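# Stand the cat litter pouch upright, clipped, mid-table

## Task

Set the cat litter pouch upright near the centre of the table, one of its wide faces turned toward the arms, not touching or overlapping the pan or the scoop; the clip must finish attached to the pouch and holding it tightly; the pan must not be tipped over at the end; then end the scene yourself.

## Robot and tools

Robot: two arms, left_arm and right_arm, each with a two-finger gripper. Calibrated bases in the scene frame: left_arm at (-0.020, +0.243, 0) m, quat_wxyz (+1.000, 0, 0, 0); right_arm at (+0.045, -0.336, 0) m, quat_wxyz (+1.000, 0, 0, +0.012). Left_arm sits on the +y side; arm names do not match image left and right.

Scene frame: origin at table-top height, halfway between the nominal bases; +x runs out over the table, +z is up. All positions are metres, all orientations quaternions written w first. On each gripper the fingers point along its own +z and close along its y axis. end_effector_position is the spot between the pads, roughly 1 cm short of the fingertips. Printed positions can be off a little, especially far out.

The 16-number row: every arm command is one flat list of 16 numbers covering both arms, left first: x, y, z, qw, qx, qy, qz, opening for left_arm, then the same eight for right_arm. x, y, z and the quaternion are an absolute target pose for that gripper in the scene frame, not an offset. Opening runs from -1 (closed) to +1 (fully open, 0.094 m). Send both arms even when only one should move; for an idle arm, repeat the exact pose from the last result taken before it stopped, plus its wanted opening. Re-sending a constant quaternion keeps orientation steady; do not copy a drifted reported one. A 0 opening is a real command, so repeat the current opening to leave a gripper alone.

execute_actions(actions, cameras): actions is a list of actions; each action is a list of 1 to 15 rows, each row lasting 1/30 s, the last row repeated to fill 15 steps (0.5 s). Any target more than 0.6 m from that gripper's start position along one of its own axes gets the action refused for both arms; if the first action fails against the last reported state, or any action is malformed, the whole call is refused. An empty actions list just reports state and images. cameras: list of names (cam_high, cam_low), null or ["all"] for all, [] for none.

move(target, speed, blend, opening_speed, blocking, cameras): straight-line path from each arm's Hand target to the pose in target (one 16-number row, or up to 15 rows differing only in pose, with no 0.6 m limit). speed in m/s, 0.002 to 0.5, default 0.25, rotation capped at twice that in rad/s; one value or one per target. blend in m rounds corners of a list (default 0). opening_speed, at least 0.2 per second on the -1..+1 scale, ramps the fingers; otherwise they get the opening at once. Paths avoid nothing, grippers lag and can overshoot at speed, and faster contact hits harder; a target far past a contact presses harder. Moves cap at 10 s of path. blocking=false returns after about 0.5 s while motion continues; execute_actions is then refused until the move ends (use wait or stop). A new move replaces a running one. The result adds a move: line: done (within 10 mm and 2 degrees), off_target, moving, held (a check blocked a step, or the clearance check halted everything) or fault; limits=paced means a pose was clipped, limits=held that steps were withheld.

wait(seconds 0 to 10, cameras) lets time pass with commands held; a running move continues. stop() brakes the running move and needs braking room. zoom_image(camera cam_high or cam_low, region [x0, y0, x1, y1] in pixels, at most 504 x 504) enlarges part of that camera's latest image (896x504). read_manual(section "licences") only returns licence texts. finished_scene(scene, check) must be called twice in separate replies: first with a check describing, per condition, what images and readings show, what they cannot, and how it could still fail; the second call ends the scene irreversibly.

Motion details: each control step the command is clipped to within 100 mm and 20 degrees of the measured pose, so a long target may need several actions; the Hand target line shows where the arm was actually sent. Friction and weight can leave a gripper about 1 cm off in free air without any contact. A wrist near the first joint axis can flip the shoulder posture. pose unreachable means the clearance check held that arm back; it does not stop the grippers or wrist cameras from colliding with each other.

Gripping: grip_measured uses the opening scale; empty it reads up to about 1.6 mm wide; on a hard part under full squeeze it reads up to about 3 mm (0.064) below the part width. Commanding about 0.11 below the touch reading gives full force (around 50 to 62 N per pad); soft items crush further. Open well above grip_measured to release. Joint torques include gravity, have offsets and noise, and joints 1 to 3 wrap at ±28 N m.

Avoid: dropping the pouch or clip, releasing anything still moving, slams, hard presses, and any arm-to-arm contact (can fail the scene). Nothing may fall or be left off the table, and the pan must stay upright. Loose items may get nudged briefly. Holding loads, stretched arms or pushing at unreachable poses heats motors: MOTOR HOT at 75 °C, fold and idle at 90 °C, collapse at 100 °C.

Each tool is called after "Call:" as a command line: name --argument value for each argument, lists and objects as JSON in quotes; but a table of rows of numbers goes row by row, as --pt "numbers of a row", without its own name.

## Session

Scene 1 is done. Now scene 2.

Call:
execute_actions --actions '[]'

Scene clock: 0.00 s.
left_arm: end_effector_position=(+0.1519, +0.5698, +0.2659) grip_measured=+1.000 end_effector_quat_wxyz=(+0.338, -0.338, +0.681, +0.554) | right_arm: end_effector_position=(+0.6353, -0.0179, +0.2438) grip_measured=+1.000 end_effector_quat_wxyz=(+0.546, -0.363, +0.743, -0.134)
Joint positions: left_arm=[0.766 1.104 0.682 0.213 -0.708 0.426 0.094] | right_arm=[0.557 2.307 2.156 -0.25 0.34 -0.554 0.094]
Joint velocities: left_arm=[-0.007 0.002 0.002 0.022 0.007 -0.037 0] | right_arm=[-0.002 -0.002 -0.007 -0.066 -0.007 -0.051 0]
Joint torques (N m): no reading
Motor temperatures (°C): left_arm=[29 30 33 29 28 30 28] | right_arm=[27 33 31 27 26 27 28]
Heat: left arm: 33 °C; right arm: 33 °C.
Hand target: left_arm +0.1513, +0.5695, +0.2713; +0.343, -0.341, +0.676, +0.555 | right_arm +0.6347, -0.0183, +0.2517; +0.552, -0.358, +0.742, -0.131
Tool commands: left_gripper/opening=+1.0 right_gripper/opening=+1.0

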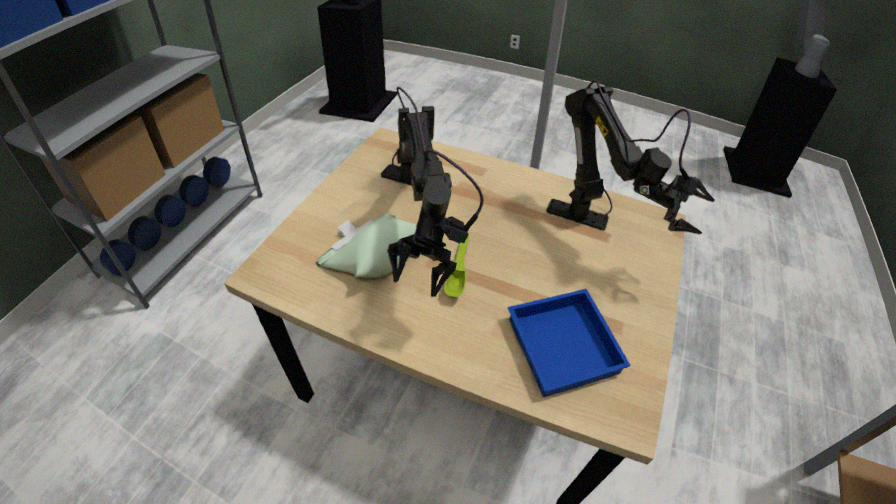

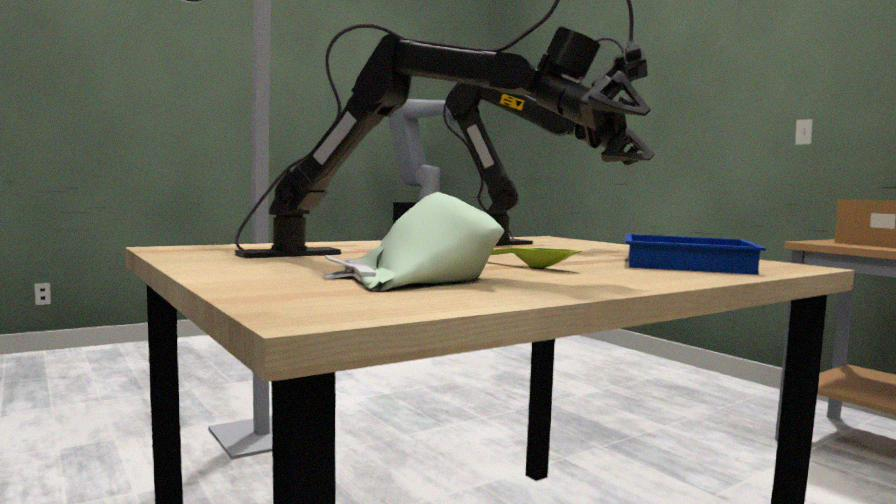

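Call:
zoom_image --camera "cam_high" --region '[290, 170, 520, 330]'

Call:
zoom_image --camera "cam_low" --region '[300, 170, 620, 310]'

Scaled by 2.191.

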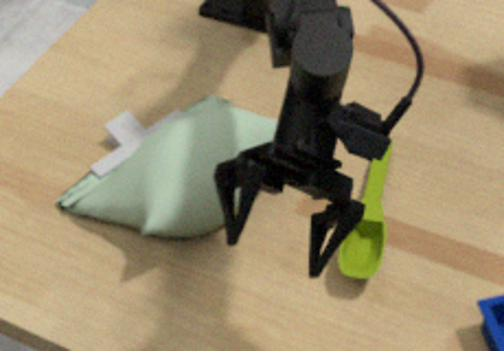

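Scaled by 1.575.

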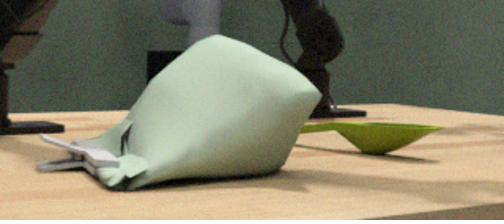

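Call:
move --pt "0.15 0.50 0.31 0.343 -0.341 0.676 0.555 1.0 0.42 -0.13 0.40 0.45 -0.50 0.73 -0.11 0.0" --pt "0.20 0.30 0.30 0.1294 -0.1294 0.9829 0.0170 1.0 0.17 -0.30 0.32 0.312 -0.675 0.665 -0.068 0.0" --speed 0.25 --blend 0.05

Call:
zoom_image --camera "cam_high" --region '[290, 170, 520, 330]'

Call:
zoom_image --camera "cam_low" --region '[300, 170, 620, 310]'

Scene clock: 12.83 s.
left_arm: end_effector_position=(+0.1973, +0.2974, +0.2942) grip_measured=+1.000 end_effector_quat_wxyz=(+0.208, -0.137, +0.968, +0.029) | right_arm: end_effector_position=(+0.1697, -0.2928, +0.3267) grip_measured=+0.002 end_effector_quat_wxyz=(-0.345, +0.641, -0.666, +0.161)
Joint positions: left_arm=[0.225 1.198 1.626 -1.575 -0.023 -0.051 0.094] | right_arm=[0.21 0.712 1.47 -1.549 -0.067 -1.271 0.047]
Joint velocities: left_arm=[0.007 -0.012 0.017 0.022 0.037 0.007 0] | right_arm=[0.002 -0.002 -0.012 0.022 -0.007 -0.022 0]
Joint torques (N m): left_arm=[0.32 -2.7 7.25 1.04 0.07 0.03] | right_arm=[0.79 2.3 3.04 1.28 -0.03 0.18]
Motor temperatures (°C): left_arm=[29 30 36 31 28 30 28] | right_arm=[27 40 33 31 26 27 28]
Heat: left arm: 36 °C; right arm: 40 °C.
Hand target: left_arm +0.1939, +0.2963, +0.3024; +0.221, -0.137, +0.965, +0.028 | right_arm +0.1664, -0.2926, +0.3210; -0.339, +0.641, -0.671, +0.153
Off the commanded pose: left_arm 0.007 m, 9 deg | right_arm 0.010 m, 12 deg.
joint sent to its limit (left arm) — joint 4 (wrist pitch), lower limit. The joint targets are off in position and orientation.
joint sent to its limit (right arm) — joint 4 (wrist pitch), lower limit. The joint targets are off in position and orientation.
move: off_target (left_arm, right_arm)

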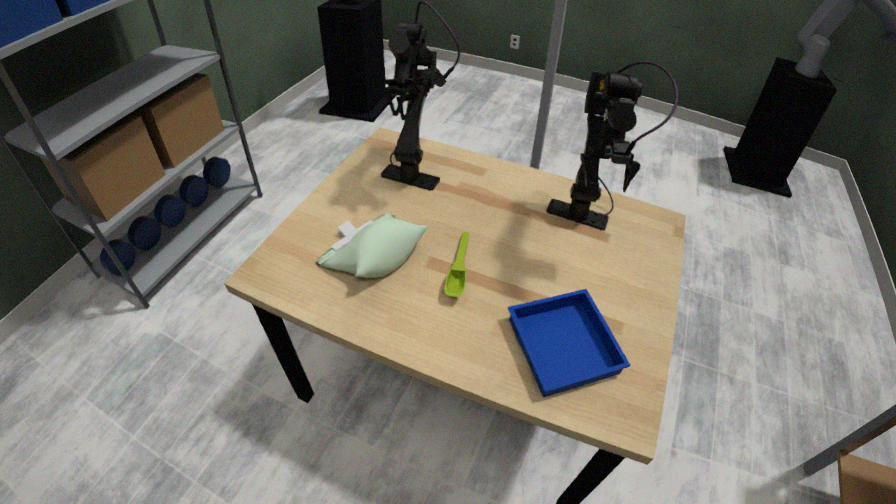

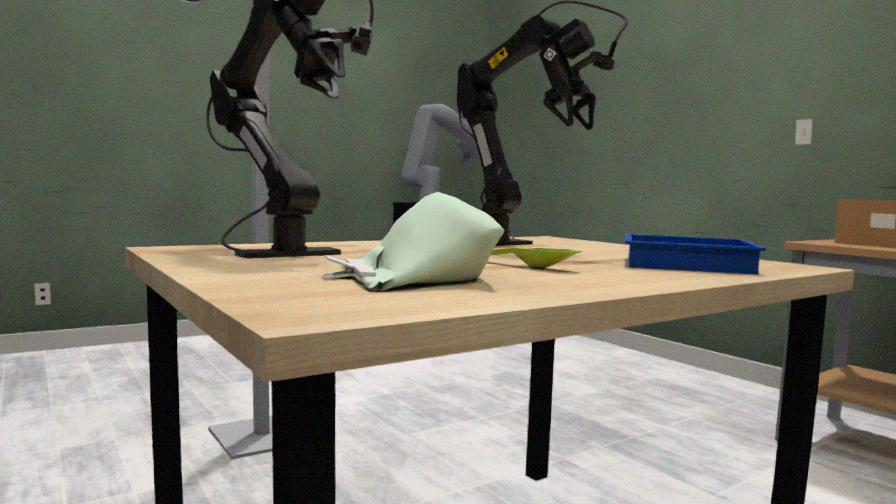

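Scaled by 2.191.

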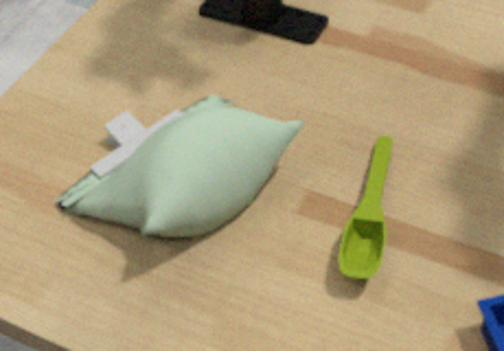

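Scaled by 1.575.

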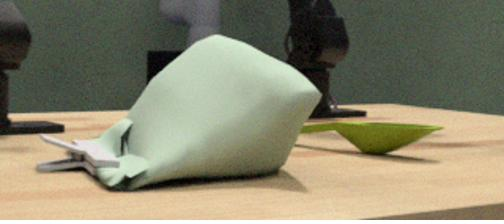

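Call:
zoom_image --camera "cam_high" --region '[310, 200, 440, 290]'

Call:
zoom_image --camera "cam_high" --region '[360, 200, 430, 250]'

Call:
zoom_image --camera "cam_low" --region '[310, 180, 520, 300]'

Scaled by 3.877.

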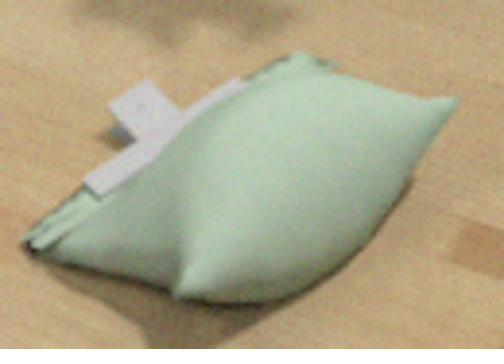

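Scaled by 7.200.

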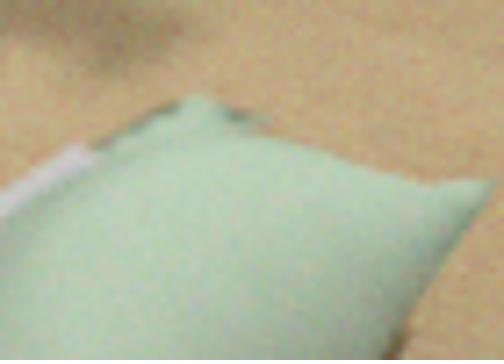

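Scaled by 2.400.

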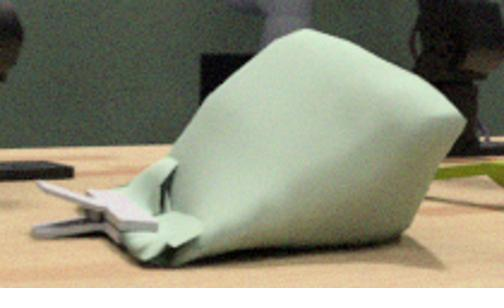

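Call:
zoom_image --camera "cam_low" --region '[315, 235, 415, 300]'

Call:
zoom_image --camera "cam_high" --region '[310, 205, 400, 275]'

Scaled by 5.040.

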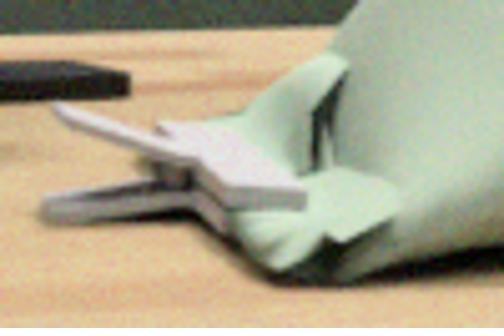

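Scaled by 5.600.

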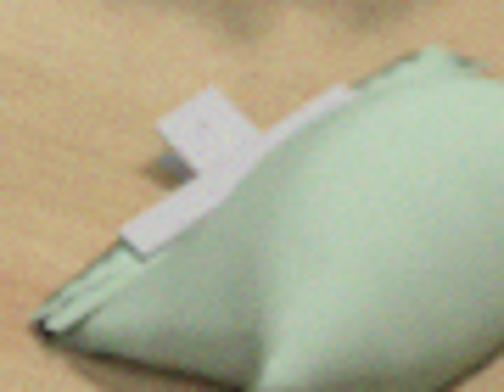

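Call:
zoom_image --camera "cam_low" --region '[200, 300, 340, 390]'

Call:
zoom_image --camera "cam_low" --region '[780, 230, 890, 310]'

Call:
zoom_image --camera "cam_low" --region '[100, 220, 360, 290]'

Call:
zoom_image --camera "cam_low" --region '[480, 210, 800, 290]'

Scaled by 3.600.

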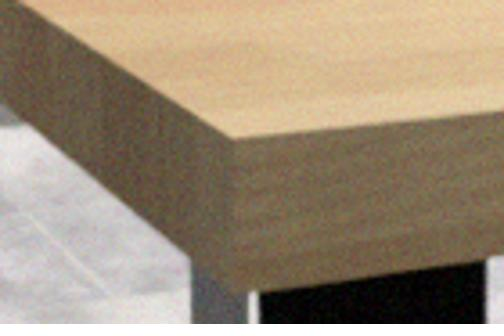

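Scaled by 4.582.

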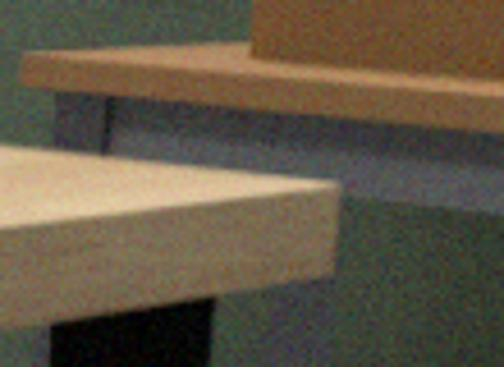

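Scaled by 1.938.

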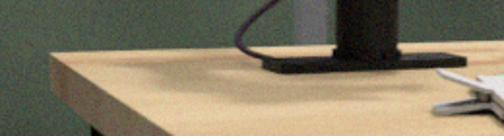

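Scaled by 1.575.

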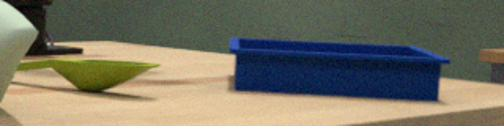

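Call:
execute_actions --actions '[]'

Scene clock: 27.67 s.
left_arm: end_effector_position=(+0.1973, +0.2974, +0.2942) grip_measured=+1.000 end_effector_quat_wxyz=(+0.208, -0.137, +0.968, +0.029) | right_arm: end_effector_position=(+0.1697, -0.2930, +0.3267) grip_measured=+0.002 end_effector_quat_wxyz=(-0.345, +0.641, -0.667, +0.162)
Joint positions: left_arm=[0.225 1.198 1.626 -1.575 -0.022 -0.051 0.094] | right_arm=[0.21 0.712 1.47 -1.549 -0.066 -1.27 0.047]
Joint velocities: left_arm=[0.017 -0.007 0.012 -0.007 -0.007 -0.125 0] | right_arm=[0.002 0.002 0.017 0.037 0.022 0.037 -0.001]
Joint torques (N m): left_arm=[0.43 -2.69 7.38 1.05 0.06 0.08] | right_arm=[0.66 1.96 3.23 1.31 -0.07 0.1]
Motor temperatures (°C): left_arm=[29 30 37 31 28 30 28] | right_arm=[27 37 33 33 26 27 28]
Heat: left arm: 37 °C; right arm: 37 °C.
Hand target: left_arm +0.1939, +0.2963, +0.3025; +0.221, -0.137, +0.965, +0.028 | right_arm +0.1665, -0.2926, +0.3210; -0.339, +0.641, -0.671, +0.153
Tool commands: left_gripper/opening=+1.0 right_gripper/opening=+0.0
Off the commanded pose: left_arm 0.007 m, 9 deg | right_arm 0.010 m, 12 deg.

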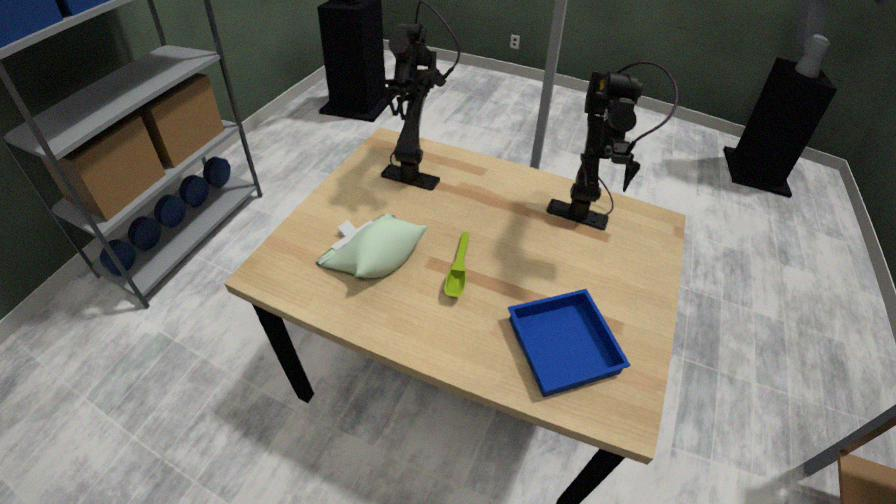

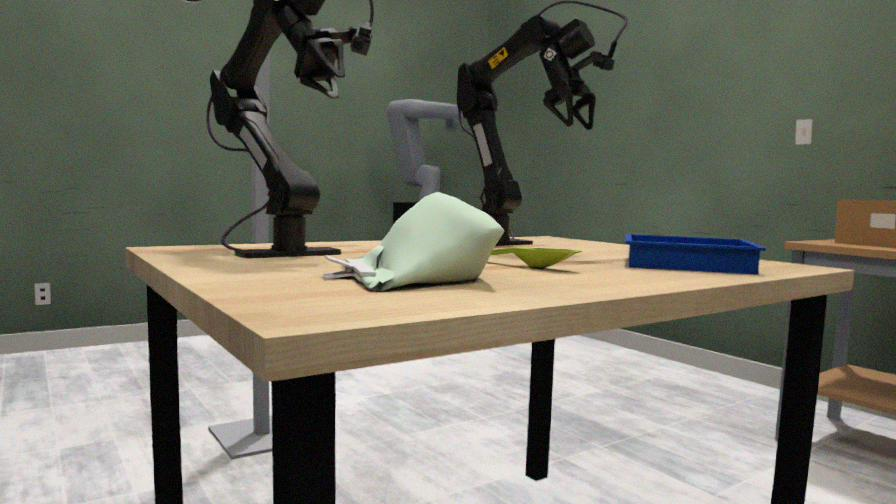

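Call:
zoom_image --camera "cam_high" --region '[300, 180, 500, 310]'

Call:
zoom_image --camera "cam_low" --region '[290, 170, 610, 310]'

Scaled by 2.520.

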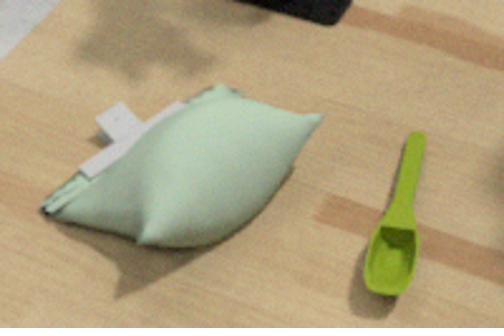

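Scaled by 1.575.

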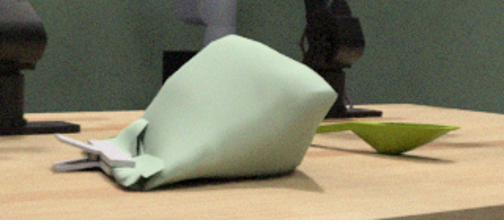

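Call:
zoom_image --camera "cam_high" --region '[430, 220, 490, 310]'

Call:
zoom_image --camera "cam_low" --region '[470, 230, 600, 290]'

Scaled by 5.600.

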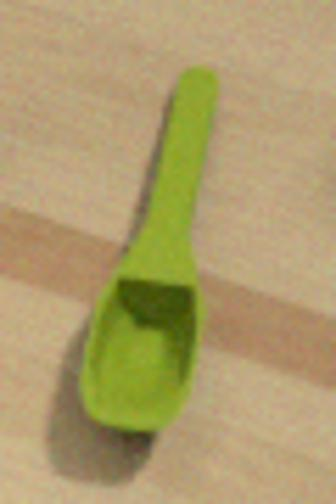

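Scaled by 3.877.

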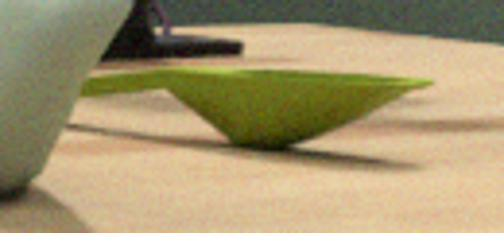

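Call:
zoom_image --camera "cam_low" --region '[540, 210, 880, 400]'

Call:
zoom_image --camera "cam_low" --region '[100, 200, 400, 400]'

Call:
zoom_image --camera "cam_low" --region '[400, 180, 640, 300]'

Scaled by 1.482.

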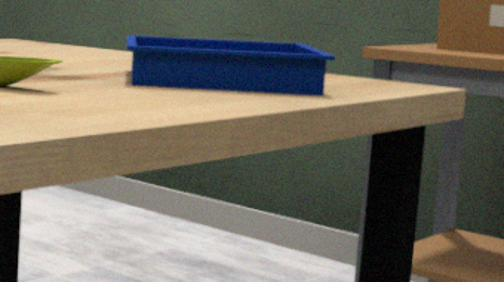

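Scaled by 1.680.

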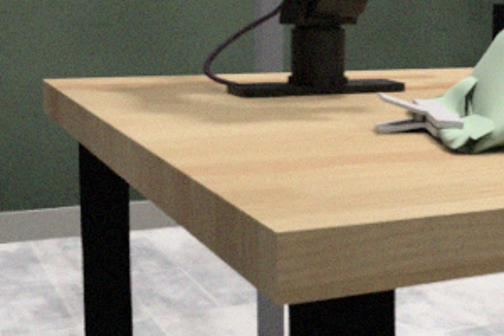

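Scaled by 2.100.

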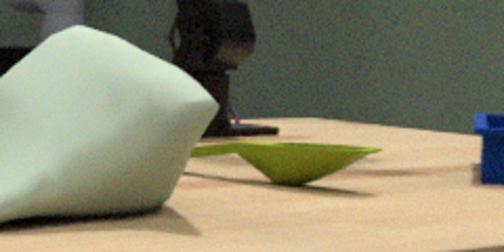

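Call:
zoom_image --camera "cam_low" --region '[510, 215, 650, 275]'

Call:
zoom_image --camera "cam_low" --region '[620, 220, 780, 290]'

Scaled by 3.600.

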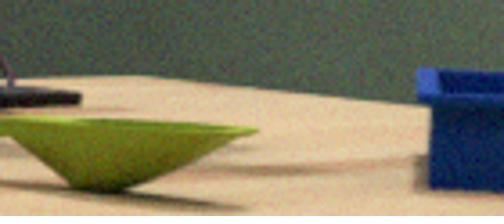

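Scaled by 3.150.

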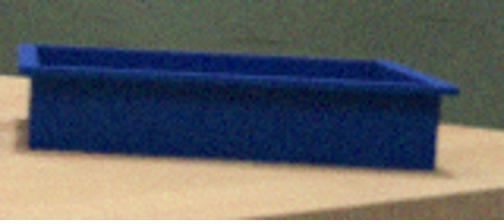

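Call:
move --pt "0.25 0.12 0.20 0.1294 -0.1294 0.9829 0.0170 0.3 0.17 -0.30 0.32 0.312 -0.675 0.665 -0.068 0.0" --pt "0.293 -0.034 0.12 0.1294 -0.1294 0.9829 0.0170 0.3 0.17 -0.30 0.32 0.312 -0.675 0.665 -0.068 0.0" --speed 0.2 --blend 0.04

Scene clock: 41.27 s.
left_arm: end_effector_position=(+0.2802, -0.0288, +0.1154) grip_measured=+0.301 end_effector_quat_wxyz=(+0.117, -0.125, +0.985, +0.034) | right_arm: end_effector_position=(+0.1715, -0.2989, +0.3266) grip_measured=+0.002 end_effector_quat_wxyz=(-0.337, +0.638, -0.669, +0.176)
Joint positions: left_arm=[-0.839 2.005 1.766 -1.254 -0.231 -1.083 0.061] | right_arm=[0.178 0.712 1.47 -1.549 -0.055 -1.299 0.047]
Joint velocities: left_arm=[0.012 -0.007 -0.017 -0.051 -0.022 0.007 0] | right_arm=[-0.002 0.012 -0.012 0.007 -0.007 0.037 0]
Joint torques (N m): left_arm=[0.17 -8.59 8.35 0.6 -0.4 -0.04] | right_arm=[-1.01 2.89 2.99 1.34 -0.18 -0.02]
Motor temperatures (°C): left_arm=[29 31 38 31 28 30 28] | right_arm=[27 36 32 33 26 27 28]
Heat: left arm: 38 °C; right arm: 36 °C.
Hand target: left_arm +0.2867, -0.0306, +0.1186; +0.128, -0.130, +0.983, +0.033 | right_arm +0.1703, -0.2991, +0.3197; -0.327, +0.639, -0.676, +0.168
Off the commanded pose: left_arm 0.015 m, 2 deg | right_arm 0.007 m, 13 deg.
joint sent to its limit (right arm) — joint 4 (wrist pitch), lower limit. The joint targets are off in orientation, not in position.
move: off_target (left_arm, right_arm)

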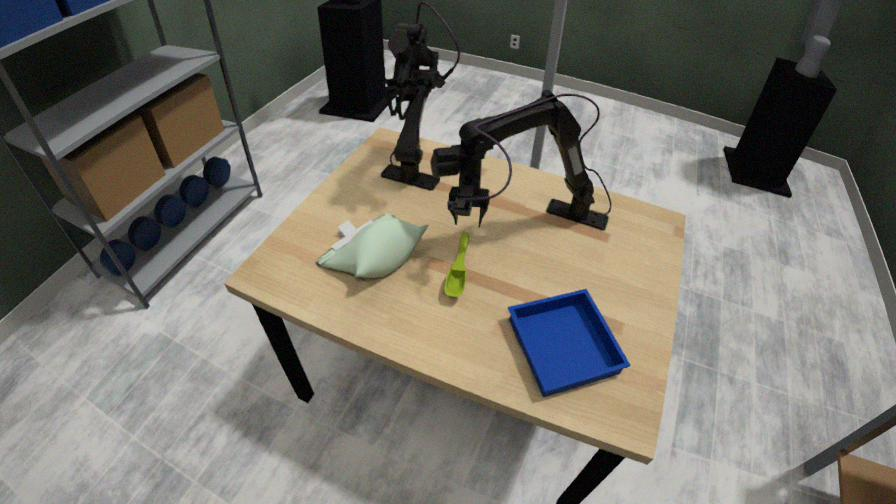

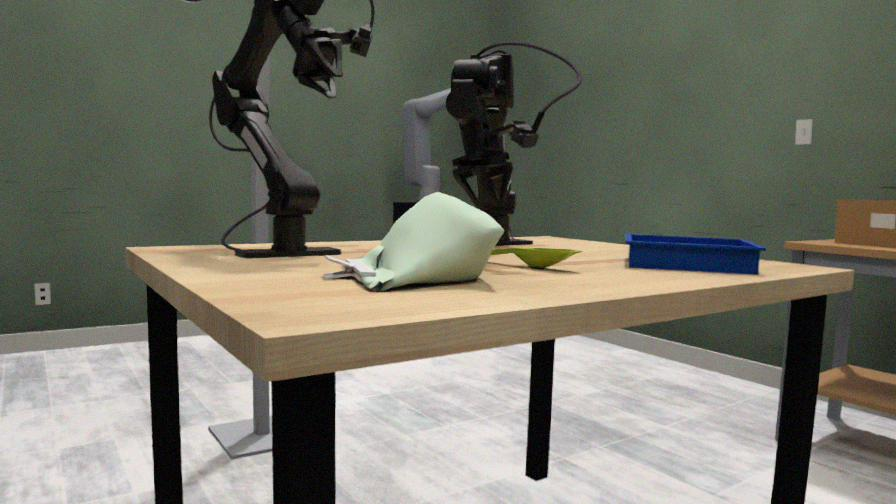

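Call:
move --target '[0.300,-0.036,0.055,0.1294,-0.1294,0.9829,0.0170,0.3,0.1715,-0.2989,0.3266,-0.337,0.638,-0.669,0.176,0.0]' --speed 0.08

Call:
zoom_image --camera "cam_high" --region '[410, 180, 530, 310]'

Scene clock: 42.93 s.
left_arm: end_effector_position=(+0.2981, -0.0382, +0.0629) grip_measured=+0.301 end_effector_quat_wxyz=(+0.132, -0.130, +0.983, +0.010) | right_arm: end_effector_position=(+0.1715, -0.2989, +0.3266) grip_measured=+0.002 end_effector_quat_wxyz=(-0.337, +0.639, -0.668, +0.177)
Joint positions: left_arm=[-0.82 2.046 1.611 -0.996 -0.226 -1.066 0.061] | right_arm=[0.178 0.712 1.47 -1.549 -0.055 -1.302 0.047]
Joint velocities: left_arm=[0.007 -0.032 0.007 0.037 -0.066 0.007 0] | right_arm=[0.002 0.007 -0.002 0.007 -0.022 0.022 -0.001]
Joint torques (N m): left_arm=[0.44 -8.59 5.52 0.74 -0.19 0.07] | right_arm=[-0.2 2.93 4.15 1.4 -0.07 -0.05]
Motor temperatures (°C): left_arm=[29 31 37 31 28 30 28] | right_arm=[27 35 32 34 26 27 28]
Heat: left arm: 37 °C; right arm: 35 °C.
Hand target: left_arm +0.2993, -0.0357, +0.0548; +0.129, -0.129, +0.983, +0.016 | right_arm +0.1715, -0.2989, +0.3266; -0.337, +0.638, -0.669, +0.176
Off the commanded pose: left_arm 0.008 m, 1 deg | right_arm 0.000 m, 0 deg.
move: done

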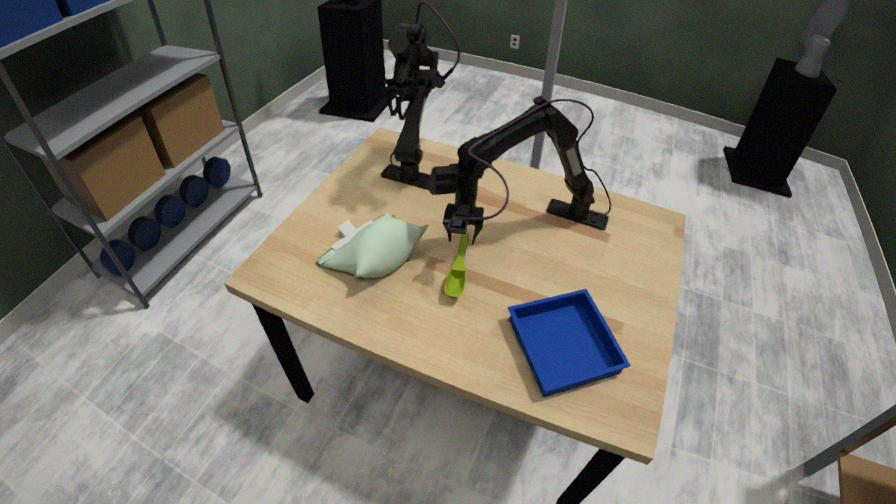

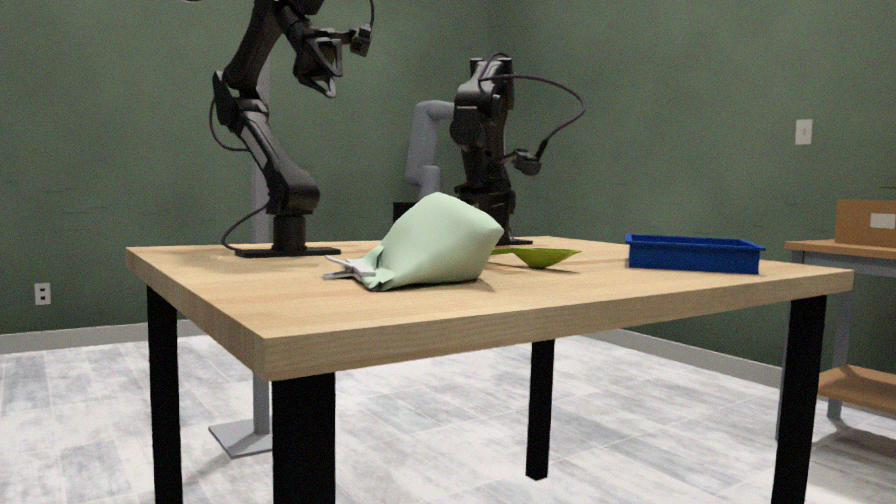

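Scaled by 3.877.

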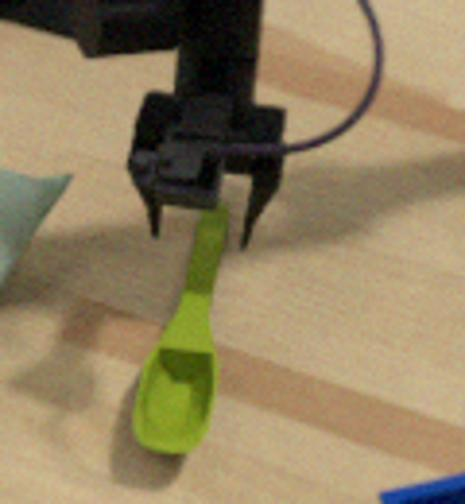

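Call:
move --target '[0.300,-0.031,0.010,0.1294,-0.1294,0.9829,0.0170,0.3,0.1715,-0.2989,0.3266,-0.337,0.638,-0.669,0.176,0.0]' --speed 0.05

Call:
zoom_image --camera "cam_high" --region '[410, 180, 530, 310]'

Call:
zoom_image --camera "cam_low" --region '[440, 180, 620, 290]'

Scene clock: 44.63 s.
left_arm: end_effector_position=(+0.2990, -0.0344, +0.0191) grip_measured=+0.301 end_effector_quat_wxyz=(+0.133, -0.130, +0.983, +0.009) | right_arm: end_effector_position=(+0.1715, -0.2989, +0.3266) grip_measured=+0.002 end_effector_quat_wxyz=(-0.337, +0.639, -0.668, +0.177)
Joint positions: left_arm=[-0.813 2.082 1.484 -0.829 -0.226 -1.059 0.061] | right_arm=[0.178 0.712 1.47 -1.549 -0.055 -1.302 0.047]
Joint velocities: left_arm=[0.002 -0.027 0.002 0.051 0.066 0.037 0] | right_arm=[-0.022 0.007 0.012 0.022 -0.037 -0.022 -0.001]
Joint torques (N m): left_arm=[0.43 -8.7 5.3 0.77 -0.17 0.06] | right_arm=[-0.17 2.67 4.31 1.46 -0.11 0]
Motor temperatures (°C): left_arm=[29 32 37 31 28 30 28] | right_arm=[27 35 32 34 26 27 28]
Heat: left arm: 37 °C; right arm: 35 °C.
Hand target: left_arm +0.2994, -0.0305, +0.0100; +0.129, -0.130, +0.983, +0.017 | right_arm +0.1715, -0.2989, +0.3266; -0.337, +0.638, -0.669, +0.176
Off the commanded pose: left_arm 0.010 m, 1 deg | right_arm 0.000 m, 0 deg.
move: done

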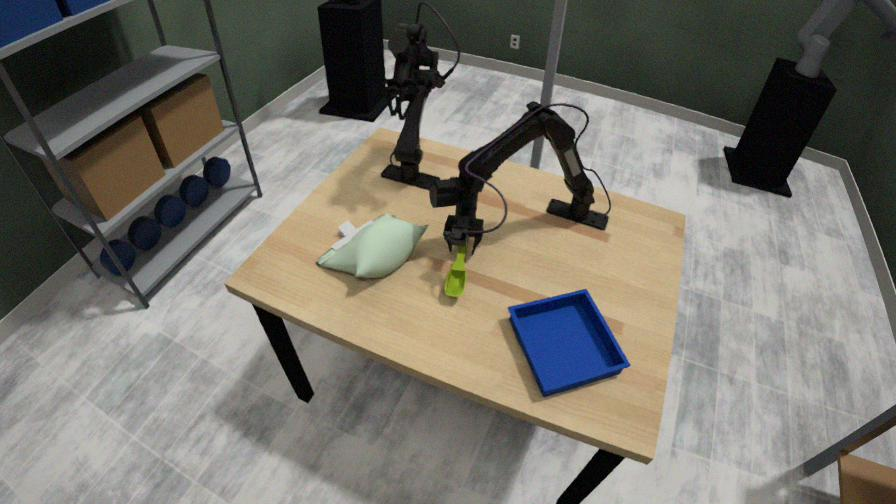

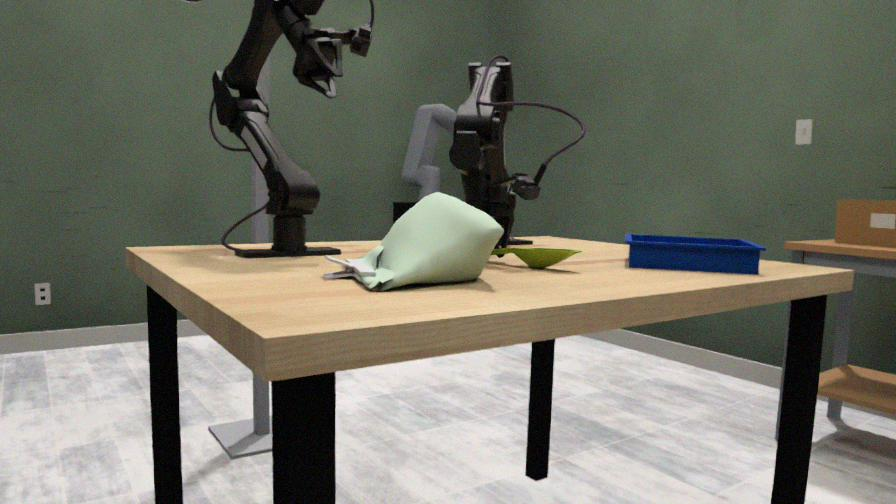

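Scaled by 3.877.

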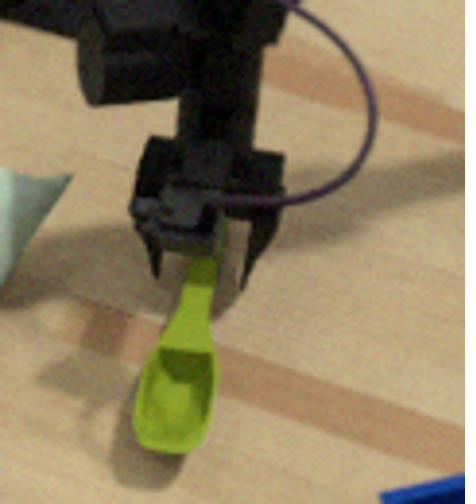

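Scaled by 2.800.

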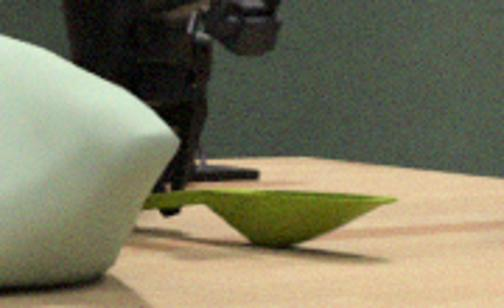

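Call:
move --target '[0.300,-0.031,0.010,0.1294,-0.1294,0.9829,0.0170,-0.65,0.1715,-0.2989,0.3266,-0.337,0.638,-0.669,0.176,0.0]' --speed 0.05 --opening_speed 0.8 --cameras '[]'

Scene clock: 46.27 s.
left_arm: end_effector_position=(+0.2991, -0.0347, +0.0191) grip_measured=-0.570 end_effector_quat_wxyz=(+0.133, -0.129, +0.983, +0.009) | right_arm: end_effector_position=(+0.1715, -0.2989, +0.3266) grip_measured=+0.002 end_effector_quat_wxyz=(-0.337, +0.639, -0.668, +0.177)
Joint positions: left_arm=[-0.813 2.082 1.484 -0.828 -0.225 -1.057 0.02] | right_arm=[0.178 0.712 1.47 -1.549 -0.055 -1.302 0.047]
Joint velocities: left_arm=[0.012 0.012 0.012 0.037 -0.095 0.022 0] | right_arm=[-0.012 0.002 -0.007 -0.037 0.022 0.066 0.001]
Joint torques (N m): left_arm=[0.42 -8.54 5.52 0.76 -0.21 0.07] | right_arm=[-0.02 2.84 4.25 1.41 -0.06 -0.05]
Motor temperatures (°C): left_arm=[29 32 37 31 28 30 28] | right_arm=[27 35 33 34 26 27 28]
Heat: left arm: 37 °C; right arm: 35 °C.
Hand target: left_arm +0.2998, -0.0309, +0.0102; +0.129, -0.129, +0.983, +0.017 | right_arm +0.1715, -0.2989, +0.3266; -0.337, +0.638, -0.669, +0.176
Off the commanded pose: left_arm 0.010 m, 1 deg | right_arm 0.000 m, 0 deg.
move: done
No camera images: "cameras" was empty.

Call:
move --pt "0.300 -0.031 0.10 0.1294 -0.1294 0.9829 0.0170 -0.75 0.1715 -0.2989 0.3266 -0.337 0.638 -0.669 0.176 0.0" --pt "0.270 0.02 0.15 0.1294 -0.1294 0.9829 0.0170 -0.75 0.1715 -0.2989 0.3266 -0.337 0.638 -0.669 0.176 0.0" --speed 0.1 --blend 0.03

Scene clock: 48.63 s.
left_arm: end_effector_position=(+0.2743, +0.0125, +0.1449) grip_measured=-0.570 end_effector_quat_wxyz=(+0.126, -0.130, +0.983, +0.015) | right_arm: end_effector_position=(+0.1715, -0.2989, +0.3266) grip_measured=+0.002 end_effector_quat_wxyz=(-0.337, +0.639, -0.668, +0.177)
Joint positions: left_arm=[-0.769 1.826 1.637 -1.247 -0.216 -1.017 0.02] | right_arm=[0.178 0.712 1.47 -1.549 -0.055 -1.302 0.047]
Joint velocities: left_arm=[0.027 0.012 0.007 0.007 -0.037 -0.051 -0.001] | right_arm=[-0.002 -0.007 -0.027 0.007 0.007 -0.022 -0.001]
Joint torques (N m): left_arm=[0.16 -10.19 5.35 0.6 -0.22 0.03] | right_arm=[-0.28 2.78 4.45 1.39 -0.1 0]
Motor temperatures (°C): left_arm=[29 34 37 31 28 30 28] | right_arm=[27 35 33 34 26 27 28]
Heat: left arm: 37 °C; right arm: 35 °C.
Hand target: left_arm +0.2715, +0.0188, +0.1505; +0.129, -0.130, +0.983, +0.016 | right_arm +0.1715, -0.2989, +0.3266; -0.337, +0.638, -0.669, +0.176
Off the commanded pose: left_arm 0.010 m, 0 deg | right_arm 0.000 m, 0 deg.
move: done

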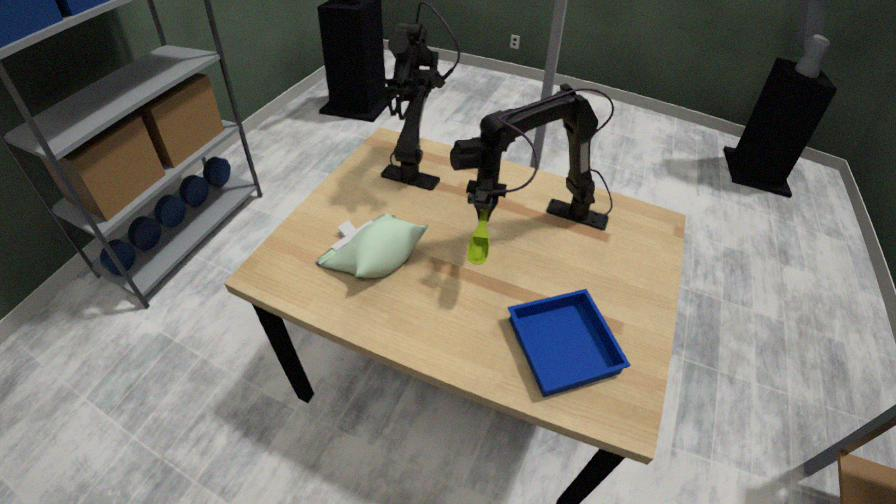

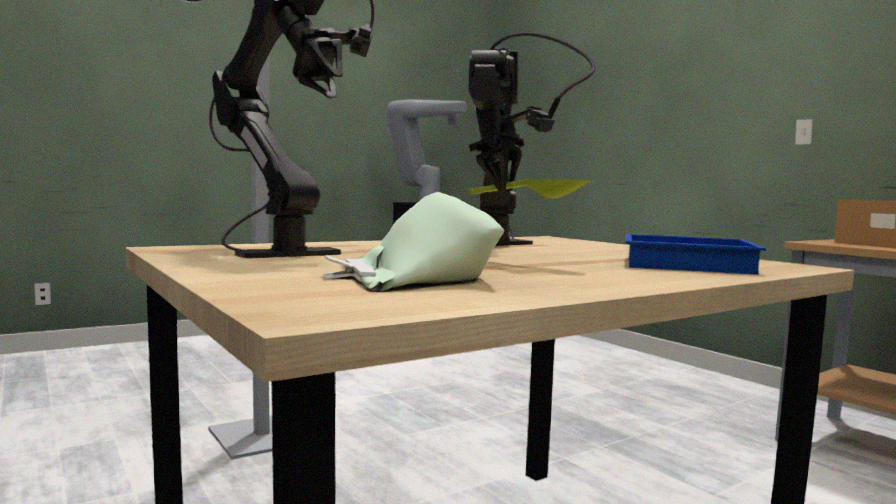

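Call:
move --pt "0.225 0.20 0.15 0.1294 -0.1294 0.9829 0.0170 -0.75 0.1715 -0.2989 0.3266 -0.337 0.638 -0.669 0.176 0.0" --pt "0.150 0.36 0.14 0.1294 -0.1294 0.9829 0.0170 -0.75 0.1715 -0.2989 0.3266 -0.337 0.638 -0.669 0.176 0.0" --pt "0.110 0.44 0.09 0.1294 -0.1294 0.9829 0.0170 -0.75 0.1715 -0.2989 0.3266 -0.337 0.638 -0.669 0.176 0.0" --speed 0.15 --blend 0.04

Scene clock: 52.90 s.
left_arm: end_effector_position=(+0.1156, +0.4352, +0.0943) grip_measured=-0.570 end_effector_quat_wxyz=(+0.133, -0.133, +0.982, -0.001) | right_arm: end_effector_position=(+0.1715, -0.2989, +0.3266) grip_measured=+0.002 end_effector_quat_wxyz=(-0.337, +0.639, -0.668, +0.177)
Joint positions: left_arm=[1.123 1.29 0.905 -1.037 0.224 0.836 0.02] | right_arm=[0.178 0.712 1.47 -1.549 -0.055 -1.302 0.047]
Joint velocities: left_arm=[0.002 -0.007 -0.017 0.051 -0.022 -0.022 0] | right_arm=[-0.002 -0.012 -0.002 0.007 -0.095 0.007 0]
Joint torques (N m): left_arm=[0.43 -2.97 5.91 0.89 0.35 0.05] | right_arm=[-0.27 2.8 4.33 1.43 -0.13 -0.01]
Motor temperatures (°C): left_arm=[29 33 37 31 28 30 29] | right_arm=[27 35 33 34 26 27 28]
Heat: left arm: 37 °C; right arm: 35 °C.
Hand target: left_arm +0.1184, +0.4357, +0.0929; +0.143, -0.132, +0.981, -0.004 | right_arm +0.1715, -0.2989, +0.3266; -0.337, +0.638, -0.669, +0.176
Off the commanded pose: left_arm 0.009 m, 2 deg | right_arm 0.000 m, 0 deg.
move: done

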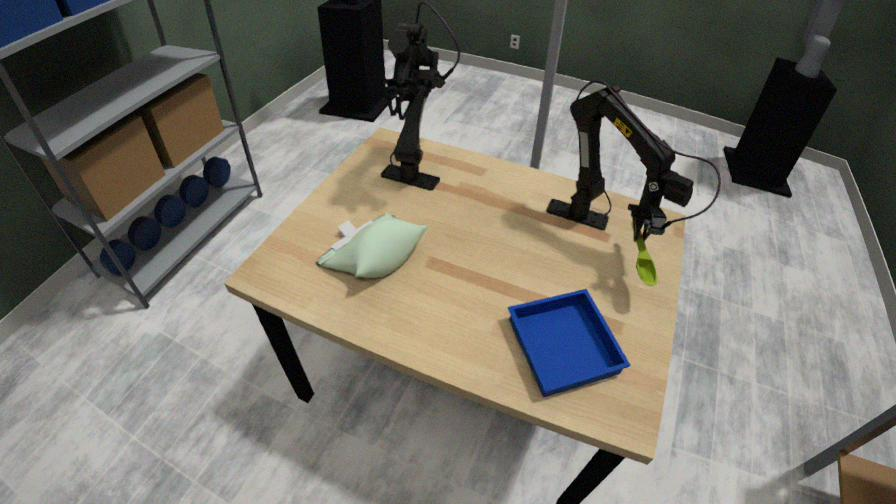

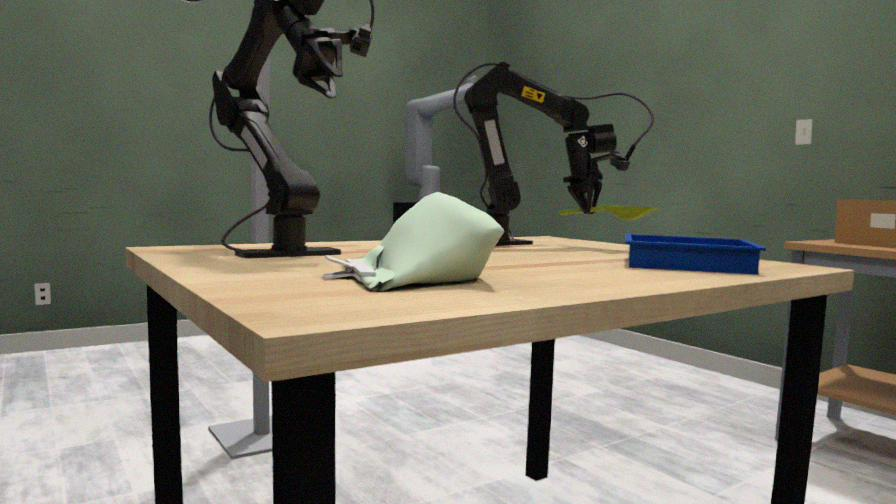

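Call:
move --target '[0.114,0.438,0.020,0.1294,-0.1294,0.9829,0.0170,-0.75,0.1715,-0.2989,0.3266,-0.337,0.638,-0.669,0.176,0.0]' --speed 0.06

Call:
zoom_image --camera "cam_low" --region '[520, 200, 700, 290]'

Scene clock: 54.97 s.
left_arm: end_effector_position=(+0.1116, +0.4384, +0.0230) grip_measured=-0.570 end_effector_quat_wxyz=(+0.127, -0.132, +0.983, +0.019) | right_arm: end_effector_position=(+0.1715, -0.2989, +0.3266) grip_measured=+0.002 end_effector_quat_wxyz=(-0.337, +0.639, -0.668, +0.177)
Joint positions: left_arm=[1.12 1.362 0.66 -0.694 0.192 0.837 0.02] | right_arm=[0.178 0.712 1.47 -1.549 -0.055 -1.302 0.047]
Joint velocities: left_arm=[-0.007 -0.022 0.017 -0.007 0.022 0.007 -0.001] | right_arm=[-0.017 0.002 0.002 -0.007 0.051 -0.007 -0.001]
Joint torques (N m): left_arm=[-0.44 -3.02 5.42 0.96 0.16 0] | right_arm=[-0.24 2.65 4.37 1.39 -0.1 0.02]
Motor temperatures (°C): left_arm=[29 33 37 31 28 30 29] | right_arm=[27 35 33 35 26 27 28]
Heat: left arm: 37 °C; right arm: 35 °C.
Hand target: left_arm +0.1135, +0.4372, +0.0199; +0.129, -0.129, +0.983, +0.017 | right_arm +0.1715, -0.2989, +0.3266; -0.337, +0.638, -0.669, +0.176
Off the commanded pose: left_arm 0.004 m, 0 deg | right_arm 0.000 m, 0 deg.
move: done

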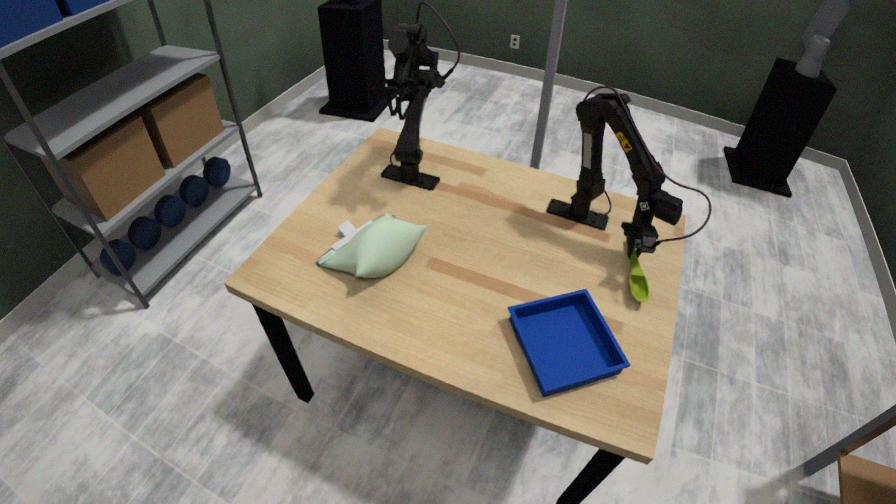

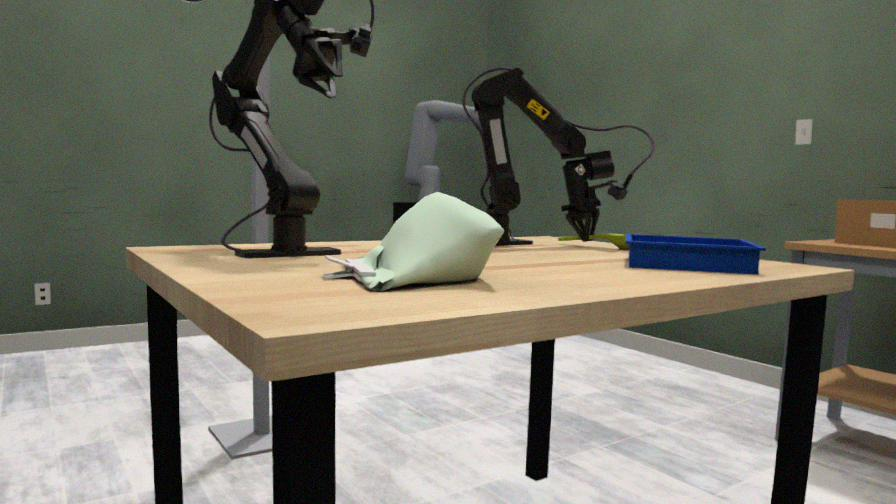

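Scaled by 2.800.

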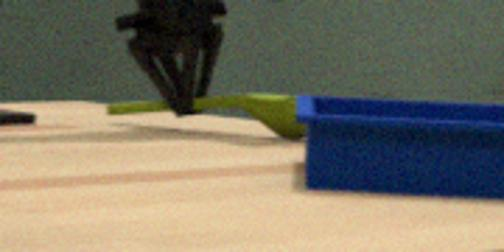

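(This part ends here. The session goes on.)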